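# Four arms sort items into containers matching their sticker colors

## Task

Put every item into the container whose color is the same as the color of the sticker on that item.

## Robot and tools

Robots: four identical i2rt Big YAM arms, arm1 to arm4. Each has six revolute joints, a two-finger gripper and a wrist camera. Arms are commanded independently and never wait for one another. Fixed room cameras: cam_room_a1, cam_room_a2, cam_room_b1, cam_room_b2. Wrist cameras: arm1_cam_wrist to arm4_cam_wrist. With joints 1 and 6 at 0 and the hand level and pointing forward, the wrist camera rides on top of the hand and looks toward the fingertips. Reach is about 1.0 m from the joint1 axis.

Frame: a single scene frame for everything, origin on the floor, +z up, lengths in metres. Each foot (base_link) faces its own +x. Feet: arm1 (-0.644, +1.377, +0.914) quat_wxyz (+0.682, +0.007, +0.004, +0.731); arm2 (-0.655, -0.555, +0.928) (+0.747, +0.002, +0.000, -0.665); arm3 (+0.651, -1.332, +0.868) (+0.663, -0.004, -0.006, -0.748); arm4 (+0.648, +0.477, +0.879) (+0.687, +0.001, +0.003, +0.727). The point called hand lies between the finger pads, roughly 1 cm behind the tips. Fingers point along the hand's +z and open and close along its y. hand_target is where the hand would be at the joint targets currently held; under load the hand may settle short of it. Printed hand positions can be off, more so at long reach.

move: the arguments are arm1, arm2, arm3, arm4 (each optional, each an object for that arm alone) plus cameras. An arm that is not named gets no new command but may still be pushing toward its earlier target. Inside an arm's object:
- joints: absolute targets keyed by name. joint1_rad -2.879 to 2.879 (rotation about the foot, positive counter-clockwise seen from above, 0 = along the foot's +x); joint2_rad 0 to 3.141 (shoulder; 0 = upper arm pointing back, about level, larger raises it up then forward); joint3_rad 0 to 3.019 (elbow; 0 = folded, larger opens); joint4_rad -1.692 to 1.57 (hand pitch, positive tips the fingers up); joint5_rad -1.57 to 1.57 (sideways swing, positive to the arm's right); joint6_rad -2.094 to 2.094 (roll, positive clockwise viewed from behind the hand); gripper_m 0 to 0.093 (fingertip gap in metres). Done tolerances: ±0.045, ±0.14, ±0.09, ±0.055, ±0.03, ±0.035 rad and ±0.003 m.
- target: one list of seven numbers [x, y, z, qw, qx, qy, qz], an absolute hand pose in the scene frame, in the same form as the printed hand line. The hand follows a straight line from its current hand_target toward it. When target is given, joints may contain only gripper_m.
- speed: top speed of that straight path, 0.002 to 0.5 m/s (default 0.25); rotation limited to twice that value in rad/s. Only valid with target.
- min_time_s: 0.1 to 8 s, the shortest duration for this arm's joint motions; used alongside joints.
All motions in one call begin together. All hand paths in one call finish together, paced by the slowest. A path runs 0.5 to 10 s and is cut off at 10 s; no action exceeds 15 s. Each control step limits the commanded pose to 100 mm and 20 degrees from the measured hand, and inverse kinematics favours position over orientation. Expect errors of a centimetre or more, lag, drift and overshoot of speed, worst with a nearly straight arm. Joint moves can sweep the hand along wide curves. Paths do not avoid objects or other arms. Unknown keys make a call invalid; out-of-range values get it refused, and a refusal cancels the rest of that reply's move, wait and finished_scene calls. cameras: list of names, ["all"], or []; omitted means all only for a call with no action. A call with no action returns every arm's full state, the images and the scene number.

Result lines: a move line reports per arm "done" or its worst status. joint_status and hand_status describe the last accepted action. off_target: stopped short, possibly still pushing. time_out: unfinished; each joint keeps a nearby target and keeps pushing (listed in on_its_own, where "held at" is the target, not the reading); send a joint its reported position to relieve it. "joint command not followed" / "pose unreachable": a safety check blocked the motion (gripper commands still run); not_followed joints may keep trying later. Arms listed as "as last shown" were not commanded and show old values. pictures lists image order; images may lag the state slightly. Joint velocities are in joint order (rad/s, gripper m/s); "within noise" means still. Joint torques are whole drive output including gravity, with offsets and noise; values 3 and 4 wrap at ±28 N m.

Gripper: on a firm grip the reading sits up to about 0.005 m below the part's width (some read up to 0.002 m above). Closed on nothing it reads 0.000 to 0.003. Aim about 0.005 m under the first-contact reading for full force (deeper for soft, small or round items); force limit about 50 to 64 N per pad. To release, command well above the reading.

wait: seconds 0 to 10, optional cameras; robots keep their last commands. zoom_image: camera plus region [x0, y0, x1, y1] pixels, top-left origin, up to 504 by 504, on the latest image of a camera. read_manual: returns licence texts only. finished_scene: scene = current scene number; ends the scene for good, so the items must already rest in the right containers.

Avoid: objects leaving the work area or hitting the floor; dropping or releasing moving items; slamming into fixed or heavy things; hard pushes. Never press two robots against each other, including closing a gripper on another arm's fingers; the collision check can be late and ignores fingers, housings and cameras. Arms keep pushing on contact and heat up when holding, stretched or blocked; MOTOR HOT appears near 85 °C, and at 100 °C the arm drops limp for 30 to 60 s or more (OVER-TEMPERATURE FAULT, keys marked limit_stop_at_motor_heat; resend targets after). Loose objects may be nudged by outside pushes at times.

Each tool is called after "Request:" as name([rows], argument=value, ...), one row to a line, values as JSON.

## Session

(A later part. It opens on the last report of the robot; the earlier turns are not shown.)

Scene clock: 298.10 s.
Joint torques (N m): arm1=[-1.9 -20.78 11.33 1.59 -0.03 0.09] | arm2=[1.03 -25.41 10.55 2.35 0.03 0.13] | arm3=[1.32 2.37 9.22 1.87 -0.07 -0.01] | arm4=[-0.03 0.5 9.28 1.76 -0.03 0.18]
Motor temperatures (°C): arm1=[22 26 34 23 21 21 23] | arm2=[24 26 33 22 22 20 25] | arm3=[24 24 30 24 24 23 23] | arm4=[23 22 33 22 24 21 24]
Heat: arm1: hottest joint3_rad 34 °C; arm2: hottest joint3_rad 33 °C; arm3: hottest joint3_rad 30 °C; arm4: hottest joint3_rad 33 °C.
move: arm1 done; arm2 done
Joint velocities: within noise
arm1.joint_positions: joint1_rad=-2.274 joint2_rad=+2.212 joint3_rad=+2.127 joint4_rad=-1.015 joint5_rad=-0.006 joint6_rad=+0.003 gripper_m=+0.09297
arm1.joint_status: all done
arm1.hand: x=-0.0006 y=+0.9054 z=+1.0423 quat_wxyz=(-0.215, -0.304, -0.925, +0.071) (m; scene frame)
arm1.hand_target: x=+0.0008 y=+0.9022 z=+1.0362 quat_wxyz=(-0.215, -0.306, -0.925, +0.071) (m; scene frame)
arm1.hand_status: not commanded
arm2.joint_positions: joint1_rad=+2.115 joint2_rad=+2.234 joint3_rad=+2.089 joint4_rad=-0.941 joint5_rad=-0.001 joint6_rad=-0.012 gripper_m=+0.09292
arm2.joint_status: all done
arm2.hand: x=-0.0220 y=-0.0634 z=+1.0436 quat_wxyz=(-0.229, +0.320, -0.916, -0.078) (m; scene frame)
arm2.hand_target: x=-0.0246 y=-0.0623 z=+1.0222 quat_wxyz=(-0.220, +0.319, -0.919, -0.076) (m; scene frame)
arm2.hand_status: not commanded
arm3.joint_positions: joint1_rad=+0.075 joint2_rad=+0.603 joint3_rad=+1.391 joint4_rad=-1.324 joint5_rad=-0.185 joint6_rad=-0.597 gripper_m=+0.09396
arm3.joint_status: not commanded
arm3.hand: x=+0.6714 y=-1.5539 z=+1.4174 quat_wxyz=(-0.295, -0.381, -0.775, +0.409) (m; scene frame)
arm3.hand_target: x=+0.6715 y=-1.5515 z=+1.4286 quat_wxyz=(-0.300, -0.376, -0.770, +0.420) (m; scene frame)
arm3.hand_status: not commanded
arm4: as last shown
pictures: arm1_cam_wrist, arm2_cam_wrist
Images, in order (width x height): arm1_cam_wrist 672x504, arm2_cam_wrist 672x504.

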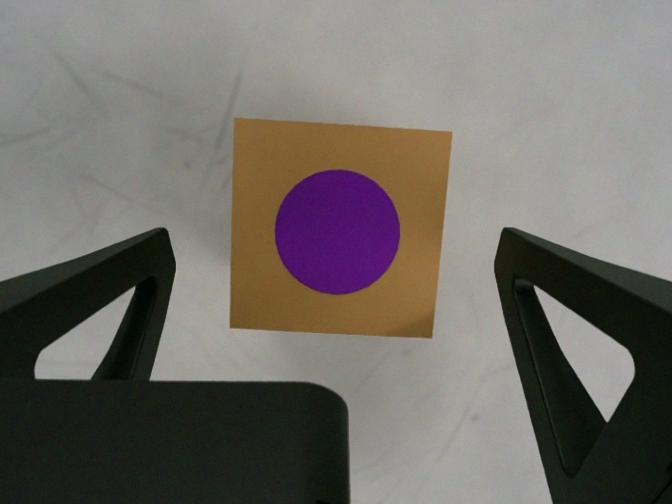

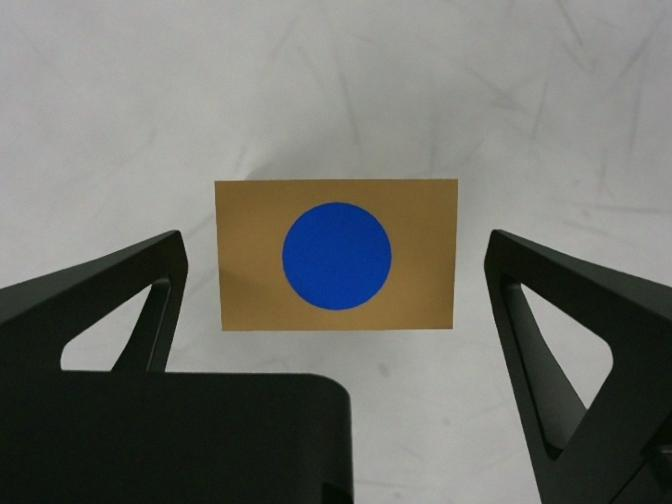

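Request:
move(arm1={"target":[-0.01,0.909,1.13,0.2155,0.3058,0.925,-0.0708],"speed":0.12}, arm2={"target":[-0.035,-0.07,1.13,0.22,-0.3194,0.919,0.0758],"speed":0.12}, arm4={"joints":{"joint1_rad":0.93},"min_time_s":2}, cameras=["arm1_cam_wrist","arm2_cam_wrist"])

Request:
move(arm1={"target":[-0.339,1.151,1.13,0.2055,0.3058,0.9272,-0.0678],"speed":0.25}, arm2={"target":[-0.341,-0.308,1.13,0.2045,-0.3194,0.9226,0.0708],"speed":0.25}, arm4={"joints":{"joint2_rad":1.06,"joint3_rad":0.86,"joint4_rad":-0.9},"min_time_s":2}, cameras=["arm4_cam_wrist","cam_room_a2"])

Scene clock: 312.30 s.
Joint torques (N m): arm1=[-2.55 -22.53 16.39 0.62 -0.01 0.05] | arm2=[1.03 -26.34 16.42 1.07 0.03 0.14] | arm3=[1.32 2.32 9.22 1.85 -0.08 -0.02] | arm4=[0.44 0.62 9.29 1.76 -0.02 0.18]
Motor temperatures (°C): arm1=[22 26 33 23 21 21 22] | arm2=[24 28 33 22 22 20 24] | arm3=[24 24 30 24 24 23 23] | arm4=[23 22 34 22 24 21 24]
Heat: arm1: hottest joint3_rad 33 °C; arm2: hottest joint3_rad 33 °C; arm3: hottest joint3_rad 30 °C; arm4: hottest joint3_rad 34 °C.
move: arm1 off_target; arm2 off_target; arm4 done
Joint velocities: within noise
arm1.joint_positions: joint1_rad=-2.274 joint2_rad=+2.184 joint3_rad=+2.215 joint4_rad=-1.197 joint5_rad=-0.006 joint6_rad=+0.003 gripper_m=+0.09297
arm1.joint_status: not commanded
arm1.hand: x=-0.0167 y=+0.9176 z=+1.0883 quat_wxyz=(-0.185, -0.306, -0.932, +0.061) (m; scene frame)
arm1.hand_target: x=-0.0117 y=+0.9103 z=+1.1299 quat_wxyz=(-0.216, -0.306, -0.925, +0.071) (m; scene frame)
arm1.hand_status: off_target (0.043 m and 3.8 deg from the pose sent, 0.088 m and 0.2 deg at the start)
arm2.joint_positions: joint1_rad=+2.115 joint2_rad=+2.177 joint3_rad=+2.170 joint4_rad=-1.137 joint5_rad=-0.001 joint6_rad=-0.012 gripper_m=+0.09292
arm2.joint_status: not commanded
arm2.hand: x=-0.0412 y=-0.0785 z=+1.1055 quat_wxyz=(-0.202, +0.322, -0.922, -0.069) (m; scene frame)
arm2.hand_target: x=-0.0360 y=-0.0706 z=+1.1300 quat_wxyz=(-0.220, +0.319, -0.919, -0.076) (m; scene frame)
arm2.hand_status: off_target (0.027 m and 2.3 deg from the pose sent, 0.088 m and 1.2 deg at the start)
arm3: as last shown
arm4.joint_positions: joint1_rad=+0.935 joint2_rad=+0.362 joint3_rad=+0.552 joint4_rad=+0.283 joint5_rad=+0.002 joint6_rad=-0.014 gripper_m=+0.09397
arm4.joint_status: all done
arm4.hand: x=+0.4097 y=+0.6375 z=+1.3925 quat_wxyz=(-0.248, +0.500, -0.149, -0.816) (m; scene frame)
arm4.hand_target: x=+0.4157 y=+0.6349 z=+1.3986 quat_wxyz=(-0.246, +0.487, -0.149, -0.824) (m; scene frame)
arm4.hand_status: not commanded
pictures: arm1_cam_wrist, arm2_cam_wrist
Images, in order (width x height): arm1_cam_wrist 672x504, arm2_cam_wrist 672x504.

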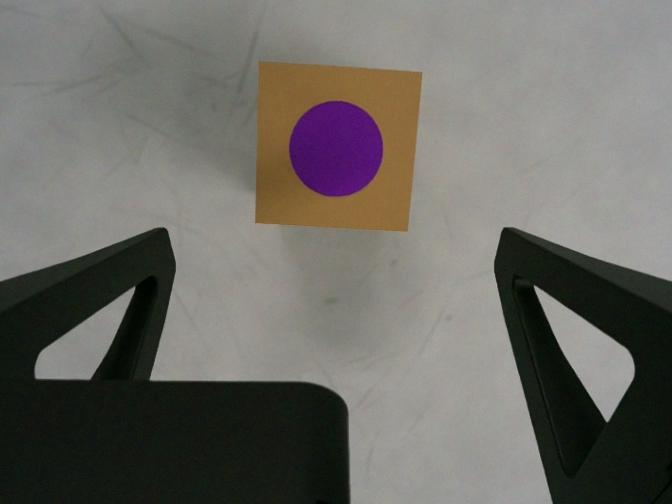

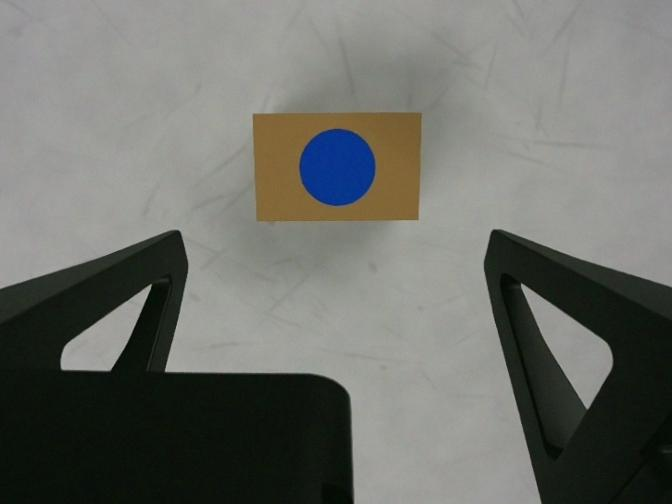

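Scene clock: 314.87 s.
Joint torques (N m): arm1=[-2.84 -3.96 11.62 0.7 -0.05 -0.04] | arm2=[1.38 -8.7 10.63 1.21 0.14 0.19] | arm3=[1.26 2.26 9.22 1.83 -0.08 -0.02] | arm4=[0.62 -6.01 12.63 0.4 -0.04 0.21]
Motor temperatures (°C): arm1=[22 26 34 23 21 21 22] | arm2=[24 28 33 22 22 20 24] | arm3=[24 24 30 24 24 23 23] | arm4=[23 22 34 22 24 21 24]
Heat: arm1: hottest joint3_rad 34 °C; arm2: hottest joint3_rad 33 °C; arm3: hottest joint3_rad 30 °C; arm4: hottest joint3_rad 34 °C.
move: arm1 done; arm2 off_target; arm4 done
Joint velocities: within noise
arm1.joint_positions: joint1_rad=-2.274 joint2_rad=+1.040 joint3_rad=+0.912 joint4_rad=-0.987 joint5_rad=-0.009 joint6_rad=+0.002 gripper_m=+0.09297
arm1.joint_status: not commanded
arm1.hand: x=-0.3364 y=+1.1541 z=+1.1289 quat_wxyz=(-0.209, -0.304, -0.927, +0.067) (m; scene frame)
arm1.hand_target: x=-0.3389 y=+1.1511 z=+1.1300 quat_wxyz=(-0.205, -0.306, -0.927, +0.068) (m; scene frame)
arm1.hand_status: done (0.004 m and 0.4 deg from the pose sent, 0.400 m and 2.6 deg at the start)
arm2.joint_positions: joint1_rad=+2.115 joint2_rad=+1.127 joint3_rad=+0.943 joint4_rad=-0.926 joint5_rad=-0.001 joint6_rad=-0.010 gripper_m=+0.09292
arm2.joint_status: not commanded
arm2.hand: x=-0.3344 y=-0.3066 z=+1.1393 quat_wxyz=(-0.218, +0.320, -0.919, -0.075) (m; scene frame)
arm2.hand_target: x=-0.3410 y=-0.3080 z=+1.1302 quat_wxyz=(-0.205, +0.320, -0.923, -0.071) (m; scene frame)
arm2.hand_status: off_target (0.011 m and 1.6 deg from the pose sent, 0.378 m and 0.5 deg at the start)
arm3: as last shown
arm4.joint_positions: joint1_rad=+0.935 joint2_rad=+1.051 joint3_rad=+0.807 joint4_rad=-0.889 joint5_rad=+0.002 joint6_rad=-0.014 gripper_m=+0.09397
arm4.joint_status: all done
arm4.hand: x=+0.3408 y=+0.6803 z=+1.0559 quat_wxyz=(-0.062, +0.937, -0.273, -0.209) (m; scene frame)
arm4.hand_target: x=+0.3297 y=+0.6896 z=+1.0772 quat_wxyz=(-0.065, +0.931, -0.281, -0.225) (m; scene frame)
arm4.hand_status: not commanded
pictures: arm4_cam_wrist, cam_room_a2
Images, in order (width x height): arm4_cam_wrist 672x504, cam_room_a2 672x504.

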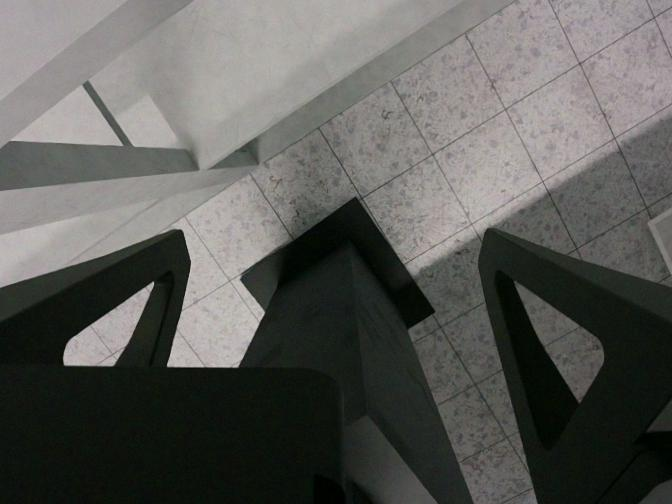

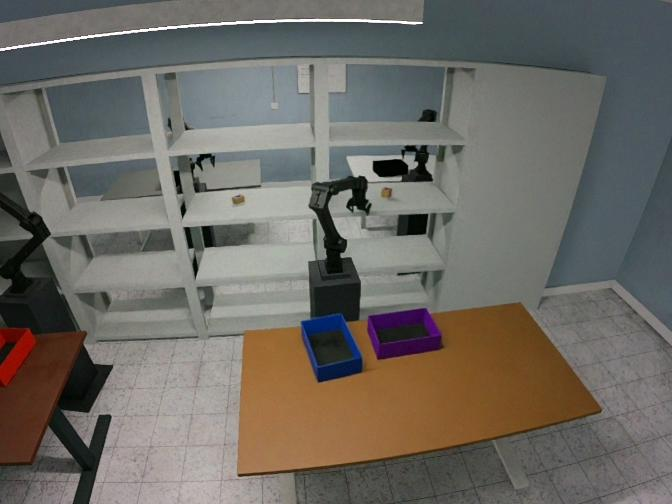

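Request:
move(arm4={"target":[0.32,0.69,1.14,0.0810,-0.9173,0.3024,0.2458],"speed":0.2}, arm1={"joints":{"joint2_rad":0.65,"joint3_rad":1.43,"joint4_rad":-1.49},"min_time_s":3}, arm2={"joints":{"joint2_rad":0.65,"joint3_rad":1.43,"joint4_rad":-1.49},"min_time_s":3})

Request:
move(arm4={"target":[0.05,0.872,1.15,0.0810,-0.9173,0.3024,0.2458],"speed":0.2}, cameras=["arm4_cam_wrist"])

Scene clock: 323.73 s.
Joint torques (N m): arm1=[-3.08 3.31 13.31 1.09 -0.04 -0.07] | arm2=[1.55 0.09 13.38 1.63 0.14 0.18] | arm3=[1.2 2.26 9.18 1.83 -0.09 -0.02] | arm4=[1.49 -7.36 12.25 0.34 0.25 0.2]
Motor temperatures (°C): arm1=[22 26 35 23 21 21 22] | arm2=[24 27 33 22 22 20 24] | arm3=[24 24 30 24 24 23 23] | arm4=[23 22 34 22 24 21 24]
Heat: arm1: hottest joint3_rad 35 °C; arm2: hottest joint3_rad 33 °C; arm3: hottest joint3_rad 30 °C; arm4: hottest joint3_rad 34 °C.
move: arm1 done; arm2 done; arm4 off_target
Joint velocities: within noise
arm1.joint_positions: joint1_rad=-2.274 joint2_rad=+0.651 joint3_rad=+1.383 joint4_rad=-1.479 joint5_rad=-0.009 joint6_rad=+0.002 gripper_m=+0.09297
arm1.joint_status: all done
arm1.hand: x=-0.4519 y=+1.2418 z=+1.4115 quat_wxyz=(-0.375, -0.285, -0.874, +0.122) (m; scene frame)
arm1.hand_target: x=-0.4583 y=+1.2439 z=+1.4316 quat_wxyz=(-0.390, -0.284, -0.866, +0.130) (m; scene frame)
arm1.hand_status: not commanded
arm2.joint_positions: joint1_rad=+2.115 joint2_rad=+0.653 joint3_rad=+1.386 joint4_rad=-1.476 joint5_rad=-0.001 joint6_rad=-0.010 gripper_m=+0.09292
arm2.joint_status: all done
arm2.hand: x=-0.4753 y=-0.4167 z=+1.4314 quat_wxyz=(-0.383, +0.301, -0.864, -0.130) (m; scene frame)
arm2.hand_target: x=-0.4821 y=-0.4204 z=+1.4496 quat_wxyz=(-0.396, +0.297, -0.858, -0.138) (m; scene frame)
arm2.hand_status: not commanded
arm3: as last shown
arm4.joint_positions: joint1_rad=+0.957 joint2_rad=+1.036 joint3_rad=+0.948 joint4_rad=-0.998 joint5_rad=+0.044 joint6_rad=+0.059 gripper_m=+0.09397
arm4.joint_status: not commanded
arm4.hand: x=+0.3284 y=+0.6878 z=+1.1179 quat_wxyz=(-0.078, +0.923, -0.300, -0.229) (m; scene frame)
arm4.hand_target: x=+0.3206 y=+0.6897 z=+1.1398 quat_wxyz=(-0.081, +0.917, -0.302, -0.246) (m; scene frame)
arm4.hand_status: off_target (0.024 m and 2.1 deg from the pose sent, 0.087 m and 6.2 deg at the start)
pictures: none

Scene clock: 326.03 s.
Joint torques (N m): arm1=[-3.43 3.84 13.33 1.09 -0.07 -0.07] | arm2=[1.44 -0.15 13.42 1.69 0.14 0.18] | arm3=[1.32 2.26 9.21 1.85 -0.08 -0.01] | arm4=[0.21 -19.9 13.22 0.43 0.01 -0.01]
Motor temperatures (°C): arm1=[22 26 35 23 21 21 22] | arm2=[24 27 34 22 22 20 24] | arm3=[24 24 30 24 24 23 23] | arm4=[23 22 34 22 24 21 24]
Heat: arm1: hottest joint3_rad 35 °C; arm2: hottest joint3_rad 34 °C; arm3: hottest joint3_rad 30 °C; arm4: hottest joint3_rad 34 °C.
move: arm4 off_target
Joint velocities: within noise
arm1, arm2, arm3: as last shown
arm4.joint_positions: joint1_rad=+0.952 joint2_rad=+1.883 joint3_rad=+1.900 joint4_rad=-1.086 joint5_rad=+0.041 joint6_rad=+0.059 gripper_m=+0.09397
arm4.joint_status: not commanded
arm4.hand: x=+0.0578 y=+0.8601 z=+1.1399 quat_wxyz=(-0.079, +0.920, -0.302, -0.237) (m; scene frame)
arm4.hand_target: x=+0.0508 y=+0.8716 z=+1.1500 quat_wxyz=(-0.081, +0.917, -0.302, -0.246) (m; scene frame)
arm4.hand_status: off_target (0.017 m and 1.1 deg from the pose sent, 0.335 m and 2.1 deg at the start)
pictures: arm4_cam_wrist
Images, in order (width x height): arm4_cam_wrist 672x504.

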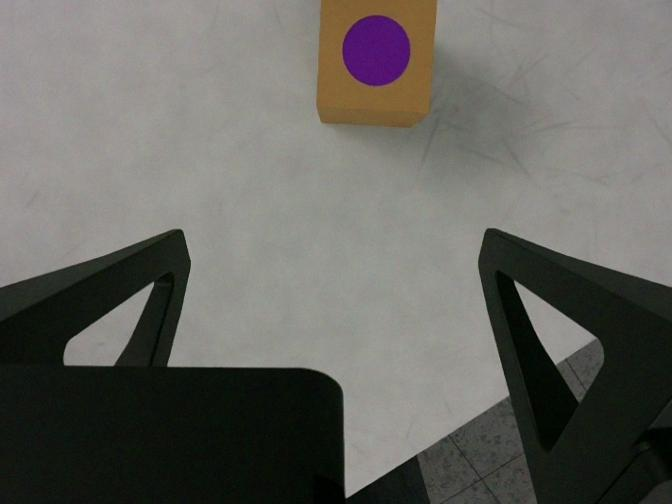

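Request:
move(arm4={"target":[0.018,0.919,1.095,0.0810,-0.9173,0.3024,0.2458],"speed":0.1}, cameras=["arm4_cam_wrist"])

Scene clock: 333.73 s.
Joint torques (N m): arm1=[-2.84 3.19 13.26 1.32 -0.09 -0.07] | arm2=[1.32 0.03 13.39 1.7 0.13 0.19] | arm3=[1.26 2.32 9.2 1.81 -0.08 -0.02] | arm4=[0.62 -21.71 13.01 1.1 -0.01 -0.1]
Motor temperatures (°C): arm1=[22 26 35 23 21 21 22] | arm2=[24 27 34 22 22 20 24] | arm3=[24 24 30 24 24 23 23] | arm4=[23 23 35 22 24 21 24]
Heat: arm1: hottest joint3_rad 35 °C; arm2: hottest joint3_rad 34 °C; arm3: hottest joint3_rad 30 °C; arm4: hottest joint3_rad 35 °C.
move: arm4 off_target
Joint velocities: within noise
arm1, arm2, arm3: as last shown
arm4.joint_positions: joint1_rad=+0.916 joint2_rad=+2.040 joint3_rad=+2.012 joint4_rad=-1.058 joint5_rad=+0.025 joint6_rad=+0.039 gripper_m=+0.09397
arm4.joint_status: not commanded
arm4.hand: x=+0.0310 y=+0.9049 z=+1.0882 quat_wxyz=(-0.076, +0.920, -0.307, -0.229) (m; scene frame)
arm4.hand_target: x=+0.0192 y=+0.9184 z=+1.0951 quat_wxyz=(-0.081, +0.917, -0.302, -0.246) (m; scene frame)
arm4.hand_status: off_target (0.020 m and 2.1 deg from the pose sent, 0.084 m and 1.1 deg at the start)
pictures: arm4_cam_wrist
Images, in order (width x height): arm4_cam_wrist 672x504.

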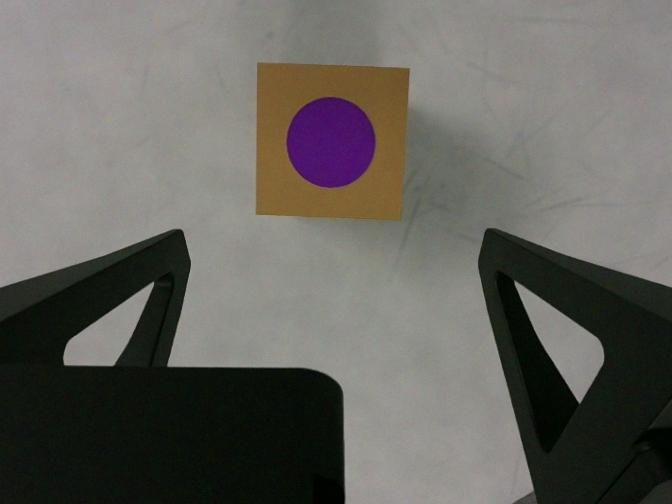

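Request:
move(arm4={"target":[-0.010,0.940,1.051,0.0810,-0.9173,0.3024,0.2458],"speed":0.08}, cameras=["arm4_cam_wrist"])

Scene clock: 343.03 s.
Joint torques (N m): arm1=[-2.9 2.84 13.44 1.29 -0.06 -0.05] | arm2=[1.49 0.03 13.42 1.7 0.14 0.18] | arm3=[1.32 2.37 9.21 1.81 -0.08 -0.01] | arm4=[-0.03 -23.65 13.05 1.14 -0.03 -0.1]
Motor temperatures (°C): arm1=[22 25 35 23 21 21 22] | arm2=[24 26 35 22 22 20 24] | arm3=[24 24 30 24 24 23 23] | arm4=[23 23 35 22 24 21 24]
Heat: arm1: hottest joint3_rad 35 °C; arm2: hottest joint3_rad 35 °C; arm3: hottest joint3_rad 30 °C; arm4: hottest joint3_rad 35 °C.
move: arm4 off_target
Joint velocities: within noise
arm1, arm2, arm3: as last shown
arm4.joint_positions: joint1_rad=+0.916 joint2_rad=+2.162 joint3_rad=+2.104 joint4_rad=-1.026 joint5_rad=+0.024 joint6_rad=+0.037 gripper_m=+0.09397
arm4.joint_status: not commanded
arm4.hand: x=+0.0012 y=+0.9246 z=+1.0462 quat_wxyz=(-0.075, +0.921, -0.306, -0.230) (m; scene frame)
arm4.hand_target: x=-0.0088 y=+0.9394 z=+1.0510 quat_wxyz=(-0.081, +0.917, -0.302, -0.246) (m; scene frame)
arm4.hand_status: off_target (0.020 m and 2.0 deg from the pose sent, 0.065 m and 2.1 deg at the start)
pictures: arm4_cam_wrist
Images, in order (width x height): arm4_cam_wrist 672x504.

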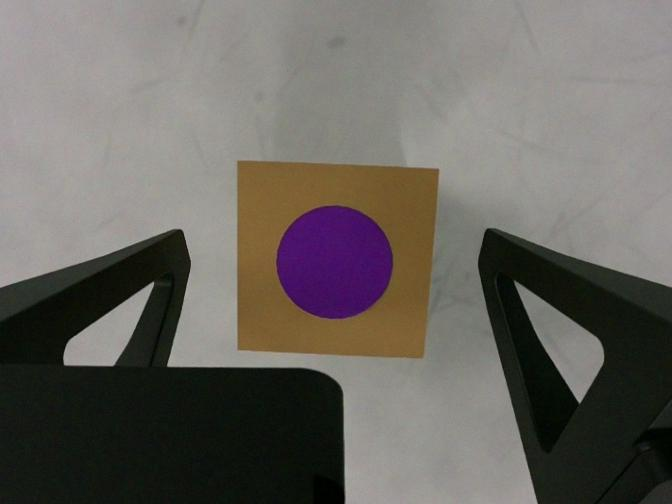

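Request:
move(arm4={"joints":{"gripper_m":0.035}}, cameras=["arm4_cam_wrist"])

Request:
move(arm4={"target":[0.005,0.925,1.14,0.0810,-0.9173,0.3024,0.2458],"speed":0.15}, cameras=["arm4_cam_wrist"])

Request:
move(arm4={"target":[0.34,0.69,1.14,0.0810,-0.9173,0.3024,0.2458],"speed":0.25}, cameras=["arm4_cam_wrist"])

Request:
move(arm4={"joints":{"joint2_rad":0.65,"joint3_rad":1.43,"joint4_rad":-1.49,"joint5_rad":0,"joint6_rad":0},"min_time_s":2.5})

Request:
move(arm4={"joints":{"joint1_rad":-1.4},"min_time_s":3}, cameras=["arm4_cam_wrist","cam_room_a2"])

Scene clock: 351.73 s.
Joint torques (N m): arm1=[-2.61 3.6 13.38 1.17 -0.06 -0.06] | arm2=[1.49 0.03 13.38 1.66 0.13 0.18] | arm3=[1.2 2.43 9.22 1.85 -0.08 -0.01] | arm4=[0.44 -23.71 12.96 1.16 -0.03 -0.06]
Motor temperatures (°C): arm1=[22 25 36 23 21 21 22] | arm2=[24 26 35 22 22 20 23] | arm3=[24 24 30 24 24 23 23] | arm4=[23 23 37 22 24 21 24]
Heat: arm1: hottest joint3_rad 36 °C; arm2: hottest joint3_rad 35 °C; arm3: hottest joint3_rad 30 °C; arm4: hottest joint3_rad 37 °C.
move: arm4 off_target
Joint velocities: within noise
arm1, arm2, arm3: as last shown
arm4.joint_positions: joint1_rad=+0.916 joint2_rad=+2.162 joint3_rad=+2.104 joint4_rad=-1.026 joint5_rad=+0.023 joint6_rad=+0.036 gripper_m=+0.05383
arm4.joint_status: gripper_m off_target (ended at +0.05386, target +0.03500)
arm4.hand: x=+0.0011 y=+0.9246 z=+1.0464 quat_wxyz=(-0.075, +0.921, -0.306, -0.230) (m; scene frame)
arm4.hand_target: x=-0.0088 y=+0.9394 z=+1.0510 quat_wxyz=(-0.081, +0.917, -0.302, -0.246) (m; scene frame)
arm4.hand_status: not commanded
pictures: arm4_cam_wrist
Images, in order (width x height): arm4_cam_wrist 672x504.

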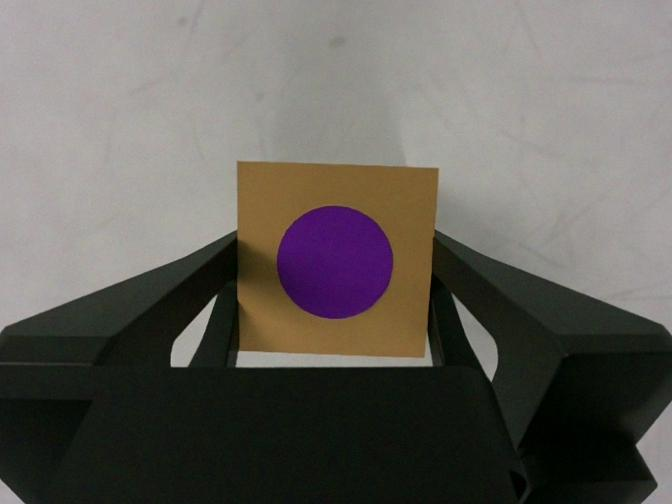

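Scene clock: 353.13 s.
Joint torques (N m): arm1=[-3.02 3.08 13.31 1.14 -0.03 -0.08] | arm2=[1.44 -0.03 13.42 1.69 0.14 0.18] | arm3=[1.26 2.14 9.22 1.88 -0.09 -0.01] | arm4=[1.08 -27.22 12.96 0.42 0.09 -0.03]
Motor temperatures (°C): arm1=[22 25 36 23 21 21 22] | arm2=[24 26 35 22 22 20 23] | arm3=[24 24 30 24 24 23 23] | arm4=[23 23 38 22 24 21 25]
Heat: arm1: hottest joint3_rad 36 °C; arm2: hottest joint3_rad 35 °C; arm3: hottest joint3_rad 30 °C; arm4: hottest joint3_rad 38 °C.
move: arm4 off_target
Joint velocities: within noise
arm1, arm2: as last shown
arm3.joint_positions: joint1_rad=+0.075 joint2_rad=+0.603 joint3_rad=+1.391 joint4_rad=-1.324 joint5_rad=-0.185 joint6_rad=-0.597 gripper_m=+0.09396
arm3.joint_status: not commanded
arm3.hand: x=+0.6714 y=-1.5539 z=+1.4174 quat_wxyz=(-0.295, -0.381, -0.775, +0.409) (m; scene frame)
arm3.hand_target: x=+0.6715 y=-1.5515 z=+1.4286 quat_wxyz=(-0.300, -0.376, -0.770, +0.420) (m; scene frame)
arm3.hand_status: not commanded
arm4.joint_positions: joint1_rad=+0.916 joint2_rad=+2.146 joint3_rad=+2.234 joint4_rad=-1.195 joint5_rad=+0.023 joint6_rad=+0.036 gripper_m=+0.05383
arm4.joint_status: not commanded
arm4.hand: x=+0.0100 y=+0.9190 z=+1.1040 quat_wxyz=(-0.072, +0.923, -0.307, -0.220) (m; scene frame)
arm4.hand_target: x=+0.0064 y=+0.9241 z=+1.1400 quat_wxyz=(-0.081, +0.917, -0.302, -0.246) (m; scene frame)
arm4.hand_status: off_target (0.037 m and 3.3 deg from the pose sent, 0.094 m and 2.0 deg at the start)
pictures: arm4_cam_wrist
Images, in order (width x height): arm4_cam_wrist 672x504.

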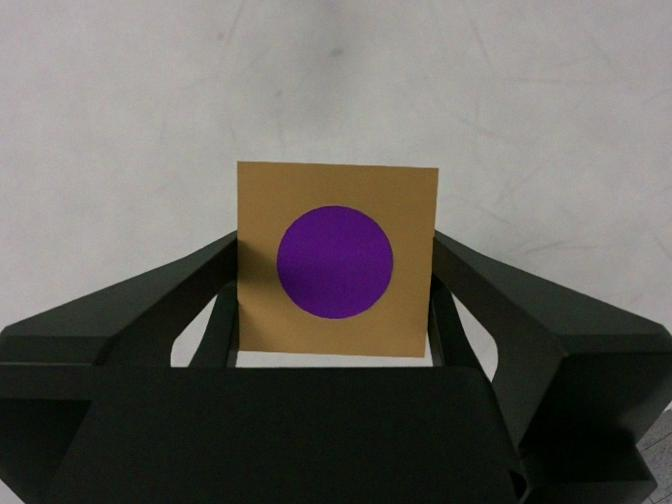

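Scene clock: 355.33 s.
Joint torques (N m): arm1=[-2.61 3.08 13.44 1.16 -0.03 -0.07] | arm2=[1.44 -0.03 13.42 1.66 0.13 0.19] | arm3=[1.32 2.2 9.22 1.84 -0.08 -0.01] | arm4=[1.14 -6.01 9.43 0.51 0.23 0.11]
Motor temperatures (°C): arm1=[22 25 36 23 21 21 22] | arm2=[24 26 36 22 22 20 23] | arm3=[24 24 30 24 24 23 23] | arm4=[23 23 38 22 24 21 25]
Heat: arm1: hottest joint3_rad 36 °C; arm2: hottest joint3_rad 36 °C; arm3: hottest joint3_rad 30 °C; arm4: hottest joint3_rad 38 °C.
move: arm4 done
Joint velocities: within noise
arm1, arm2, arm3: as last shown
arm4.joint_positions: joint1_rad=+0.920 joint2_rad=+0.981 joint3_rad=+0.961 joint4_rad=-1.019 joint5_rad=+0.027 joint6_rad=+0.036 gripper_m=+0.05383
arm4.joint_status: not commanded
arm4.hand: x=+0.3413 y=+0.6926 z=+1.1415 quat_wxyz=(-0.083, +0.916, -0.303, -0.251) (m; scene frame)
arm4.hand_target: x=+0.3401 y=+0.6900 z=+1.1399 quat_wxyz=(-0.081, +0.917, -0.302, -0.246) (m; scene frame)
arm4.hand_status: done (0.003 m and 0.6 deg from the pose sent, 0.403 m and 3.3 deg at the start)
pictures: arm4_cam_wrist
Images, in order (width x height): arm4_cam_wrist 672x504.

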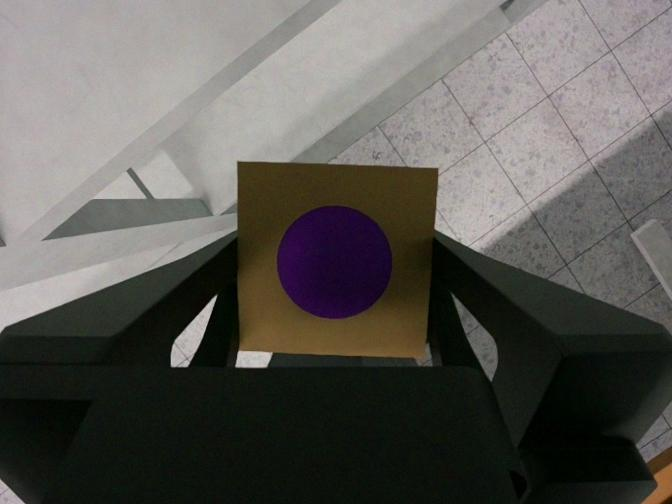

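Scene clock: 358.20 s.
Joint torques (N m): arm1=[-2.55 3.31 13.46 1.2 -0.05 -0.07] | arm2=[1.38 -0.03 13.39 1.69 0.14 0.17] | arm3=[1.2 2.37 9.2 1.83 -0.08 -0.03] | arm4=[1.85 0.73 10.51 0.83 -0.04 -0.08]
Motor temperatures (°C): arm1=[21 25 36 23 21 21 22] | arm2=[24 26 36 22 22 20 23] | arm3=[24 24 30 24 24 23 23] | arm4=[23 23 38 22 24 21 25]
Heat: arm1: hottest joint3_rad 36 °C; arm2: hottest joint3_rad 36 °C; arm3: hottest joint3_rad 30 °C; arm4: hottest joint3_rad 38 °C.
move: arm4 done
Joint velocities: within noise
arm1, arm2, arm3: as last shown
arm4.joint_positions: joint1_rad=+0.920 joint2_rad=+0.653 joint3_rad=+1.388 joint4_rad=-1.480 joint5_rad=+0.004 joint6_rad=+0.014 gripper_m=+0.05383
arm4.joint_status: all done
arm4.hand: x=+0.4620 y=+0.6077 z=+1.3819 quat_wxyz=(-0.114, +0.873, -0.276, -0.385) (m; scene frame)
arm4.hand_target: x=+0.4663 y=+0.6017 z=+1.4005 quat_wxyz=(-0.118, +0.869, -0.263, -0.401) (m; scene frame)
arm4.hand_status: not commanded
pictures: none

Scene clock: 361.53 s.
Joint torques (N m): arm1=[-2.37 2.9 13.39 1.18 -0.03 -0.07] | arm2=[1.49 -0.03 13.44 1.69 0.13 0.17] | arm3=[1.26 2.37 9.21 1.8 -0.07 -0.02] | arm4=[0.85 0.79 10.55 0.81 0.08 -0.06]
Motor temperatures (°C): arm1=[21 25 36 23 21 21 22] | arm2=[24 26 36 22 22 20 23] | arm3=[24 24 30 24 24 23 23] | arm4=[23 23 38 22 24 21 25]
Heat: arm1: hottest joint3_rad 36 °C; arm2: hottest joint3_rad 36 °C; arm3: hottest joint3_rad 30 °C; arm4: hottest joint3_rad 38 °C.
move: arm4 done
Joint velocities: within noise
arm1.joint_positions: joint1_rad=-2.274 joint2_rad=+0.651 joint3_rad=+1.383 joint4_rad=-1.479 joint5_rad=-0.009 joint6_rad=+0.002 gripper_m=+0.09297
arm1.joint_status: not commanded
arm1.hand: x=-0.4519 y=+1.2418 z=+1.4115 quat_wxyz=(-0.375, -0.285, -0.874, +0.122) (m; scene frame)
arm1.hand_target: x=-0.4583 y=+1.2439 z=+1.4316 quat_wxyz=(-0.390, -0.284, -0.866, +0.130) (m; scene frame)
arm1.hand_status: not commanded
arm2.joint_positions: joint1_rad=+2.115 joint2_rad=+0.653 joint3_rad=+1.386 joint4_rad=-1.476 joint5_rad=-0.001 joint6_rad=-0.010 gripper_m=+0.09292
arm2.joint_status: not commanded
arm2.hand: x=-0.4753 y=-0.4167 z=+1.4314 quat_wxyz=(-0.383, +0.301, -0.864, -0.130) (m; scene frame)
arm2.hand_target: x=-0.4821 y=-0.4204 z=+1.4496 quat_wxyz=(-0.396, +0.297, -0.858, -0.138) (m; scene frame)
arm2.hand_status: not commanded
arm3: as last shown
arm4.joint_positions: joint1_rad=-1.396 joint2_rad=+0.653 joint3_rad=+1.388 joint4_rad=-1.480 joint5_rad=+0.001 joint6_rad=+0.013 gripper_m=+0.05383
arm4.joint_status: all done
arm4.hand: x=+0.8723 y=+0.5307 z=+1.3803 quat_wxyz=(-0.396, +0.100, -0.912, -0.047) (m; scene frame)
arm4.hand_target: x=+0.8658 y=+0.5285 z=+1.3988 quat_wxyz=(-0.413, +0.104, -0.904, -0.046) (m; scene frame)
arm4.hand_status: not commanded
pictures: arm4_cam_wrist, cam_room_a2
Images, in order (width x height): arm4_cam_wrist 672x504, cam_room_a2 672x504.

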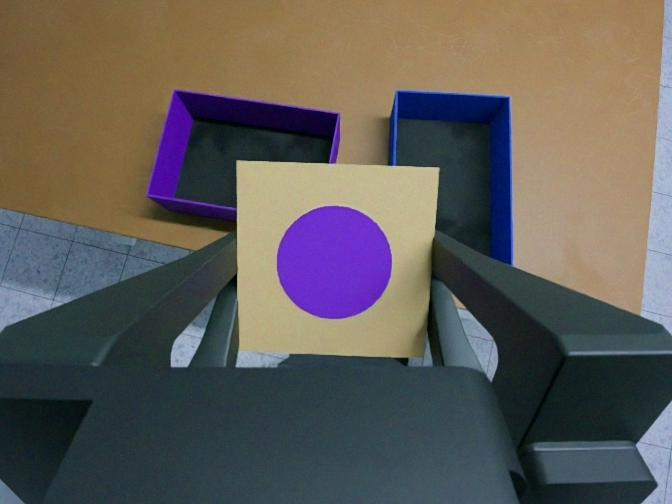

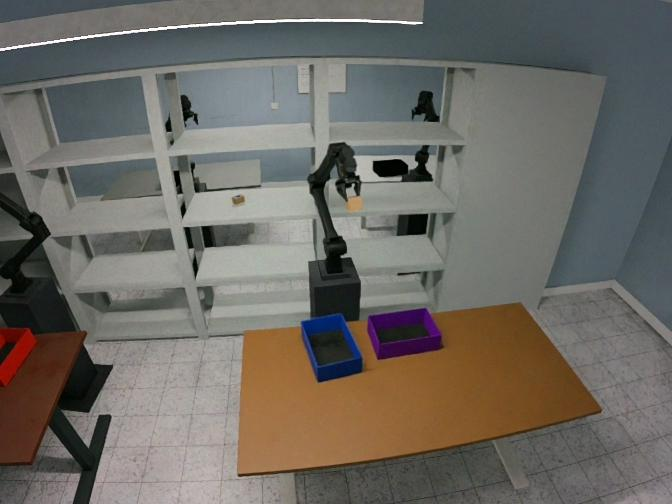

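Request:
move(arm4={"target":[1.105,0.743,0.96,0.2574,-0.1009,0.9606,0.0271],"speed":0.25}, cameras=["arm4_cam_wrist","cam_room_a2"])

Scene clock: 374.70 s.
Joint torques (N m): arm1=[-3.02 2.84 13.27 1.25 -0.04 -0.03] | arm2=[1.44 -0.09 13.41 1.69 0.14 0.18] | arm3=[1.32 2.14 9.21 1.81 -0.08 -0.02] | arm4=[0.97 -14.56 10.89 1.22 0.14 0.17]
Motor temperatures (°C): arm1=[21 25 36 23 21 21 22] | arm2=[24 26 36 22 22 20 23] | arm3=[24 24 30 24 24 23 23] | arm4=[23 23 38 22 24 21 25]
Heat: arm1: hottest joint3_rad 36 °C; arm2: hottest joint3_rad 36 °C; arm3: hottest joint3_rad 30 °C; arm4: hottest joint3_rad 38 °C.
move: arm4 off_target
Joint velocities: within noise
arm1, arm2, arm3: as last shown
arm4.joint_positions: joint1_rad=-1.047 joint2_rad=+1.568 joint3_rad=+0.941 joint4_rad=-0.508 joint5_rad=+0.187 joint6_rad=+0.318 gripper_m=+0.05382
arm4.joint_status: not commanded
arm4.hand: x=+1.0855 y=+0.7248 z=+0.9393 quat_wxyz=(-0.231, +0.107, -0.967, -0.010) (m; scene frame)
arm4.hand_target: x=+1.1037 y=+0.7421 z=+0.9608 quat_wxyz=(-0.257, +0.101, -0.961, -0.027) (m; scene frame)
arm4.hand_status: off_target (0.034 m and 3.8 deg from the pose sent, 0.525 m and 17.0 deg at the start)
pictures: arm4_cam_wrist, cam_room_a2
Images, in order (width x height): arm4_cam_wrist 672x504, cam_room_a2 672x504.

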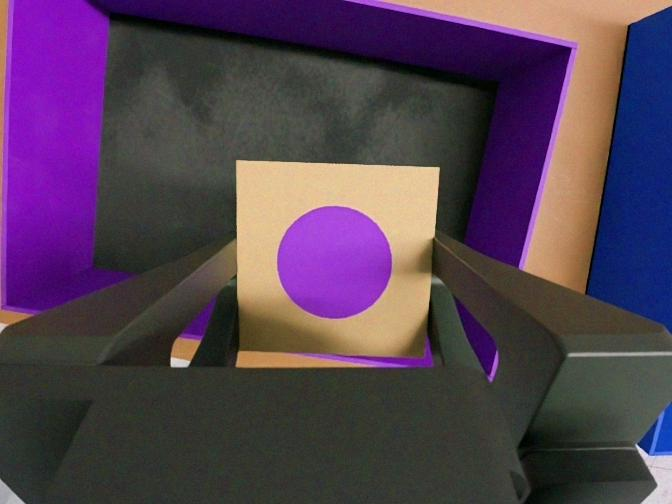

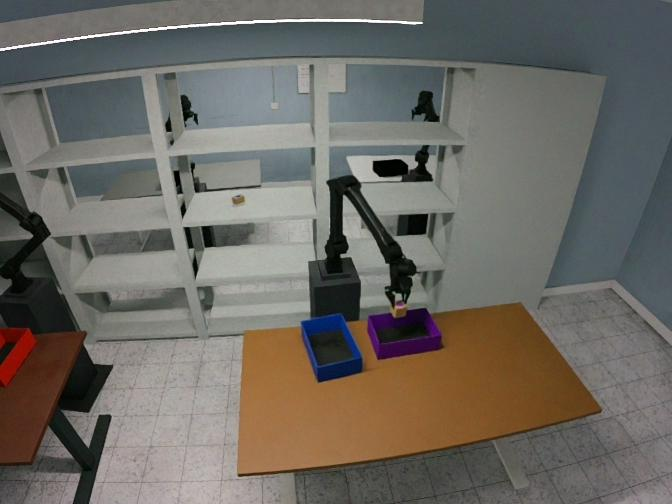

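Request:
move(arm4={"target":[1.115,0.777,0.86,0.2585,-0.0421,0.9650,0.0113],"speed":0.12}, cameras=["arm4_cam_wrist"])

Scene clock: 386.37 s.
Joint torques (N m): arm1=[-3.19 3.19 13.41 1.14 -0.08 -0.06] | arm2=[1.38 -0.03 13.39 1.66 0.13 0.18] | arm3=[1.2 2.37 9.18 1.85 -0.08 -0.02] | arm4=[1.55 -15.74 9.13 1.24 0.42 0.2]
Motor temperatures (°C): arm1=[21 25 36 23 21 21 22] | arm2=[24 25 36 22 22 20 23] | arm3=[24 24 30 24 24 23 23] | arm4=[23 23 37 22 24 21 26]
Heat: arm1: hottest joint3_rad 36 °C; arm2: hottest joint3_rad 36 °C; arm3: hottest joint3_rad 30 °C; arm4: hottest joint3_rad 37 °C.
move: arm4 off_target
Joint velocities: within noise
arm1, arm2, arm3: as last shown
arm4.joint_positions: joint1_rad=-0.978 joint2_rad=+1.811 joint3_rad=+0.968 joint4_rad=-0.313 joint5_rad=+0.268 joint6_rad=+0.491 gripper_m=+0.05382
arm4.joint_status: not commanded
arm4.hand: x=+1.0975 y=+0.7601 z=+0.8516 quat_wxyz=(-0.240, +0.050, -0.970, +0.002) (m; scene frame)
arm4.hand_target: x=+1.1139 y=+0.7765 z=+0.8606 quat_wxyz=(-0.258, +0.042, -0.965, -0.012) (m; scene frame)
arm4.hand_status: off_target (0.026 m and 2.8 deg from the pose sent, 0.099 m and 8.1 deg at the start)
pictures: arm4_cam_wrist
Images, in order (width x height): arm4_cam_wrist 672x504.

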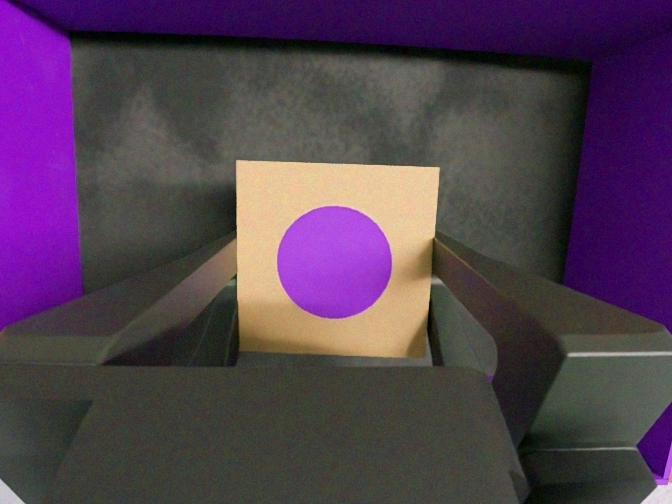

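Request:
move(arm4={"target":[1.12,0.777,0.81,0.2585,-0.0421,0.9650,0.0113],"speed":0.08}, cameras=["arm4_cam_wrist"])

Request:
move(arm4={"target":[1.123,0.777,0.79,0.2585,-0.0421,0.9650,0.0113],"speed":0.06}, cameras=["arm4_cam_wrist"])

Scene clock: 391.30 s.
Joint torques (N m): arm1=[-2.55 2.26 13.41 1.07 -0.08 -0.02] | arm2=[1.44 -0.09 13.39 1.7 0.13 0.19] | arm3=[1.32 2.32 9.2 1.87 -0.08 -0.01] | arm4=[1.2 -15.74 8.18 1.29 0.32 0.12]
Motor temperatures (°C): arm1=[21 25 37 23 21 21 22] | arm2=[24 25 36 22 22 20 23] | arm3=[24 24 30 24 24 23 23] | arm4=[23 23 36 22 24 21 26]
Heat: arm1: hottest joint3_rad 37 °C; arm2: hottest joint3_rad 36 °C; arm3: hottest joint3_rad 30 °C; arm4: hottest joint3_rad 36 °C.
move: arm4 off_target
Joint velocities: within noise
arm1, arm2, arm3: as last shown
arm4.joint_positions: joint1_rad=-0.978 joint2_rad=+1.923 joint3_rad=+0.968 joint4_rad=-0.192 joint5_rad=+0.268 joint6_rad=+0.491 gripper_m=+0.05382
arm4.joint_status: not commanded
arm4.hand: x=+1.1027 y=+0.7640 z=+0.8061 quat_wxyz=(-0.243, +0.049, -0.969, -0.001) (m; scene frame)
arm4.hand_target: x=+1.1191 y=+0.7766 z=+0.8105 quat_wxyz=(-0.258, +0.042, -0.965, -0.011) (m; scene frame)
arm4.hand_status: off_target (0.022 m and 2.3 deg from the pose sent, 0.050 m and 2.8 deg at the start)
pictures: arm4_cam_wrist
Images, in order (width x height): arm4_cam_wrist 672x504.

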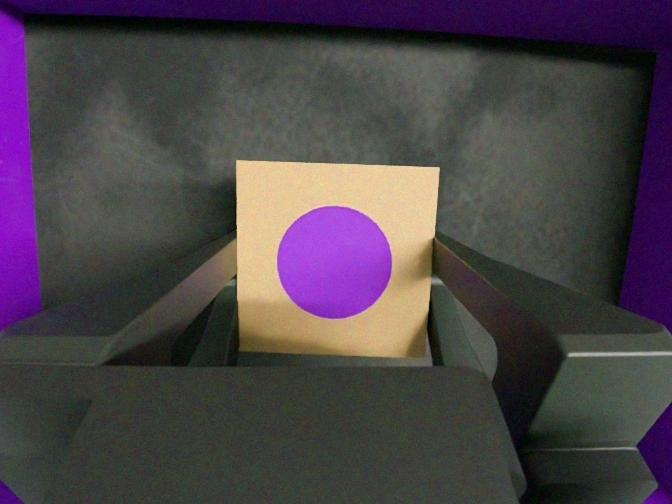

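Scene clock: 392.27 s.
Joint torques (N m): arm1=[-2.2 3.25 13.48 1.17 -0.07 -0.06] | arm2=[1.49 -0.09 13.39 1.66 0.13 0.18] | arm3=[1.14 2.37 9.2 1.81 -0.08 -0.02] | arm4=[0.73 -16.03 7.83 1.29 0.29 0.08]
Motor temperatures (°C): arm1=[21 25 37 23 21 21 22] | arm2=[24 25 36 22 22 20 23] | arm3=[24 24 30 24 24 23 23] | arm4=[23 23 36 22 24 21 26]
Heat: arm1: hottest joint3_rad 37 °C; arm2: hottest joint3_rad 36 °C; arm3: hottest joint3_rad 30 °C; arm4: hottest joint3_rad 36 °C.
move: arm4 off_target
Joint velocities: within noise
arm1, arm2, arm3: as last shown
arm4.joint_positions: joint1_rad=-0.978 joint2_rad=+1.971 joint3_rad=+0.975 joint4_rad=-0.148 joint5_rad=+0.268 joint6_rad=+0.491 gripper_m=+0.05382
arm4.joint_status: not commanded
arm4.hand: x=+1.1055 y=+0.7661 z=+0.7878 quat_wxyz=(-0.245, +0.048, -0.968, -0.002) (m; scene frame)
arm4.hand_target: x=+1.1222 y=+0.7765 z=+0.7905 quat_wxyz=(-0.258, +0.042, -0.965, -0.011) (m; scene frame)
arm4.hand_status: off_target (0.021 m and 2.1 deg from the pose sent, 0.029 m and 2.3 deg at the start)
pictures: arm4_cam_wrist
Images, in order (width x height): arm4_cam_wrist 672x504.

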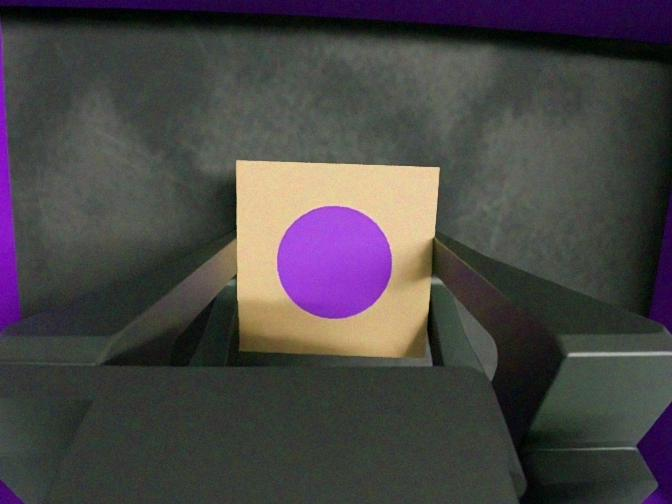

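Request:
move(arm4={"target":[1.123,0.777,0.773,0.2585,-0.0421,0.9650,0.0113],"speed":0.06}, cameras=["arm4_cam_wrist"])

Request:
move(arm4={"target":[1.123,0.777,0.758,0.2585,-0.0421,0.9650,0.0113],"speed":0.06}, cameras=["arm4_cam_wrist"])

Scene clock: 396.57 s.
Joint torques (N m): arm1=[-2.2 2.9 13.38 1.14 -0.04 -0.07] | arm2=[1.49 -0.09 13.39 1.68 0.14 0.18] | arm3=[1.26 2.37 9.22 1.89 -0.08 -0.01] | arm4=[0.62 -15.97 7.36 1.26 0.28 0.07]
Motor temperatures (°C): arm1=[21 25 37 23 21 21 22] | arm2=[24 25 36 22 22 20 23] | arm3=[24 24 30 24 24 23 23] | arm4=[23 23 36 22 24 21 26]
Heat: arm1: hottest joint3_rad 37 °C; arm2: hottest joint3_rad 36 °C; arm3: hottest joint3_rad 30 °C; arm4: hottest joint3_rad 36 °C.
move: arm4 off_target
Joint velocities: within noise
arm1, arm2: as last shown
arm3.joint_positions: joint1_rad=+0.075 joint2_rad=+0.603 joint3_rad=+1.391 joint4_rad=-1.324 joint5_rad=-0.185 joint6_rad=-0.597 gripper_m=+0.09396
arm3.joint_status: not commanded
arm3.hand: x=+0.6714 y=-1.5539 z=+1.4174 quat_wxyz=(-0.295, -0.381, -0.775, +0.409) (m; scene frame)
arm3.hand_target: x=+0.6715 y=-1.5515 z=+1.4286 quat_wxyz=(-0.300, -0.376, -0.770, +0.420) (m; scene frame)
arm3.hand_status: not commanded
arm4.joint_positions: joint1_rad=-0.978 joint2_rad=+2.008 joint3_rad=+0.981 joint4_rad=-0.108 joint5_rad=+0.268 joint6_rad=+0.492 gripper_m=+0.05382
arm4.joint_status: not commanded
arm4.hand: x=+1.1082 y=+0.7681 z=+0.7745 quat_wxyz=(-0.248, +0.048, -0.968, -0.004) (m; scene frame)
arm4.hand_target: x=+1.1223 y=+0.7766 z=+0.7733 quat_wxyz=(-0.258, +0.042, -0.965, -0.011) (m; scene frame)
arm4.hand_status: off_target (0.017 m and 1.6 deg from the pose sent, 0.025 m and 2.1 deg at the start)
pictures: arm4_cam_wrist
Images, in order (width x height): arm4_cam_wrist 672x504.

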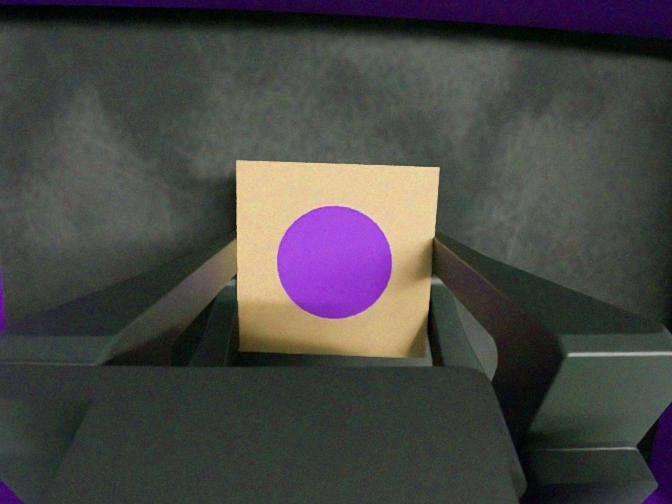

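Scene clock: 397.53 s.
Joint torques (N m): arm1=[-3.02 2.84 13.42 1.43 -0.09 -0.05] | arm2=[1.32 -0.03 13.41 1.69 0.14 0.18] | arm3=[1.14 2.26 9.2 1.87 -0.09 -0.01] | arm4=[0.67 -14.51 6.65 1.13 0.28 0.07]
Motor temperatures (°C): arm1=[21 25 37 23 21 21 22] | arm2=[24 25 36 22 22 20 23] | arm3=[24 24 30 24 24 23 23] | arm4=[23 23 36 22 24 21 26]
Heat: arm1: hottest joint3_rad 37 °C; arm2: hottest joint3_rad 36 °C; arm3: hottest joint3_rad 30 °C; arm4: hottest joint3_rad 36 °C.
move: arm4 off_target
Joint velocities: within noise
arm1, arm2, arm3: as last shown
arm4.joint_positions: joint1_rad=-0.978 joint2_rad=+2.023 joint3_rad=+0.993 joint4_rad=-0.071 joint5_rad=+0.268 joint6_rad=+0.492 gripper_m=+0.05382
arm4.joint_status: not commanded
arm4.hand: x=+1.1171 y=+0.7748 z=+0.7739 quat_wxyz=(-0.262, +0.045, -0.964, -0.013) (m; scene frame)
arm4.hand_target: x=+1.1221 y=+0.7765 z=+0.7583 quat_wxyz=(-0.258, +0.042, -0.965, -0.011) (m; scene frame)
arm4.hand_status: off_target (0.017 m and 0.6 deg from the pose sent, 0.024 m and 1.6 deg at the start)
pictures: arm4_cam_wrist
Images, in order (width x height): arm4_cam_wrist 672x504.

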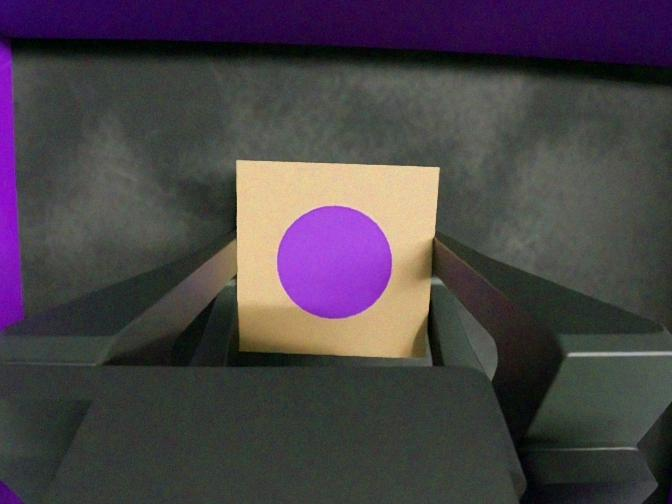

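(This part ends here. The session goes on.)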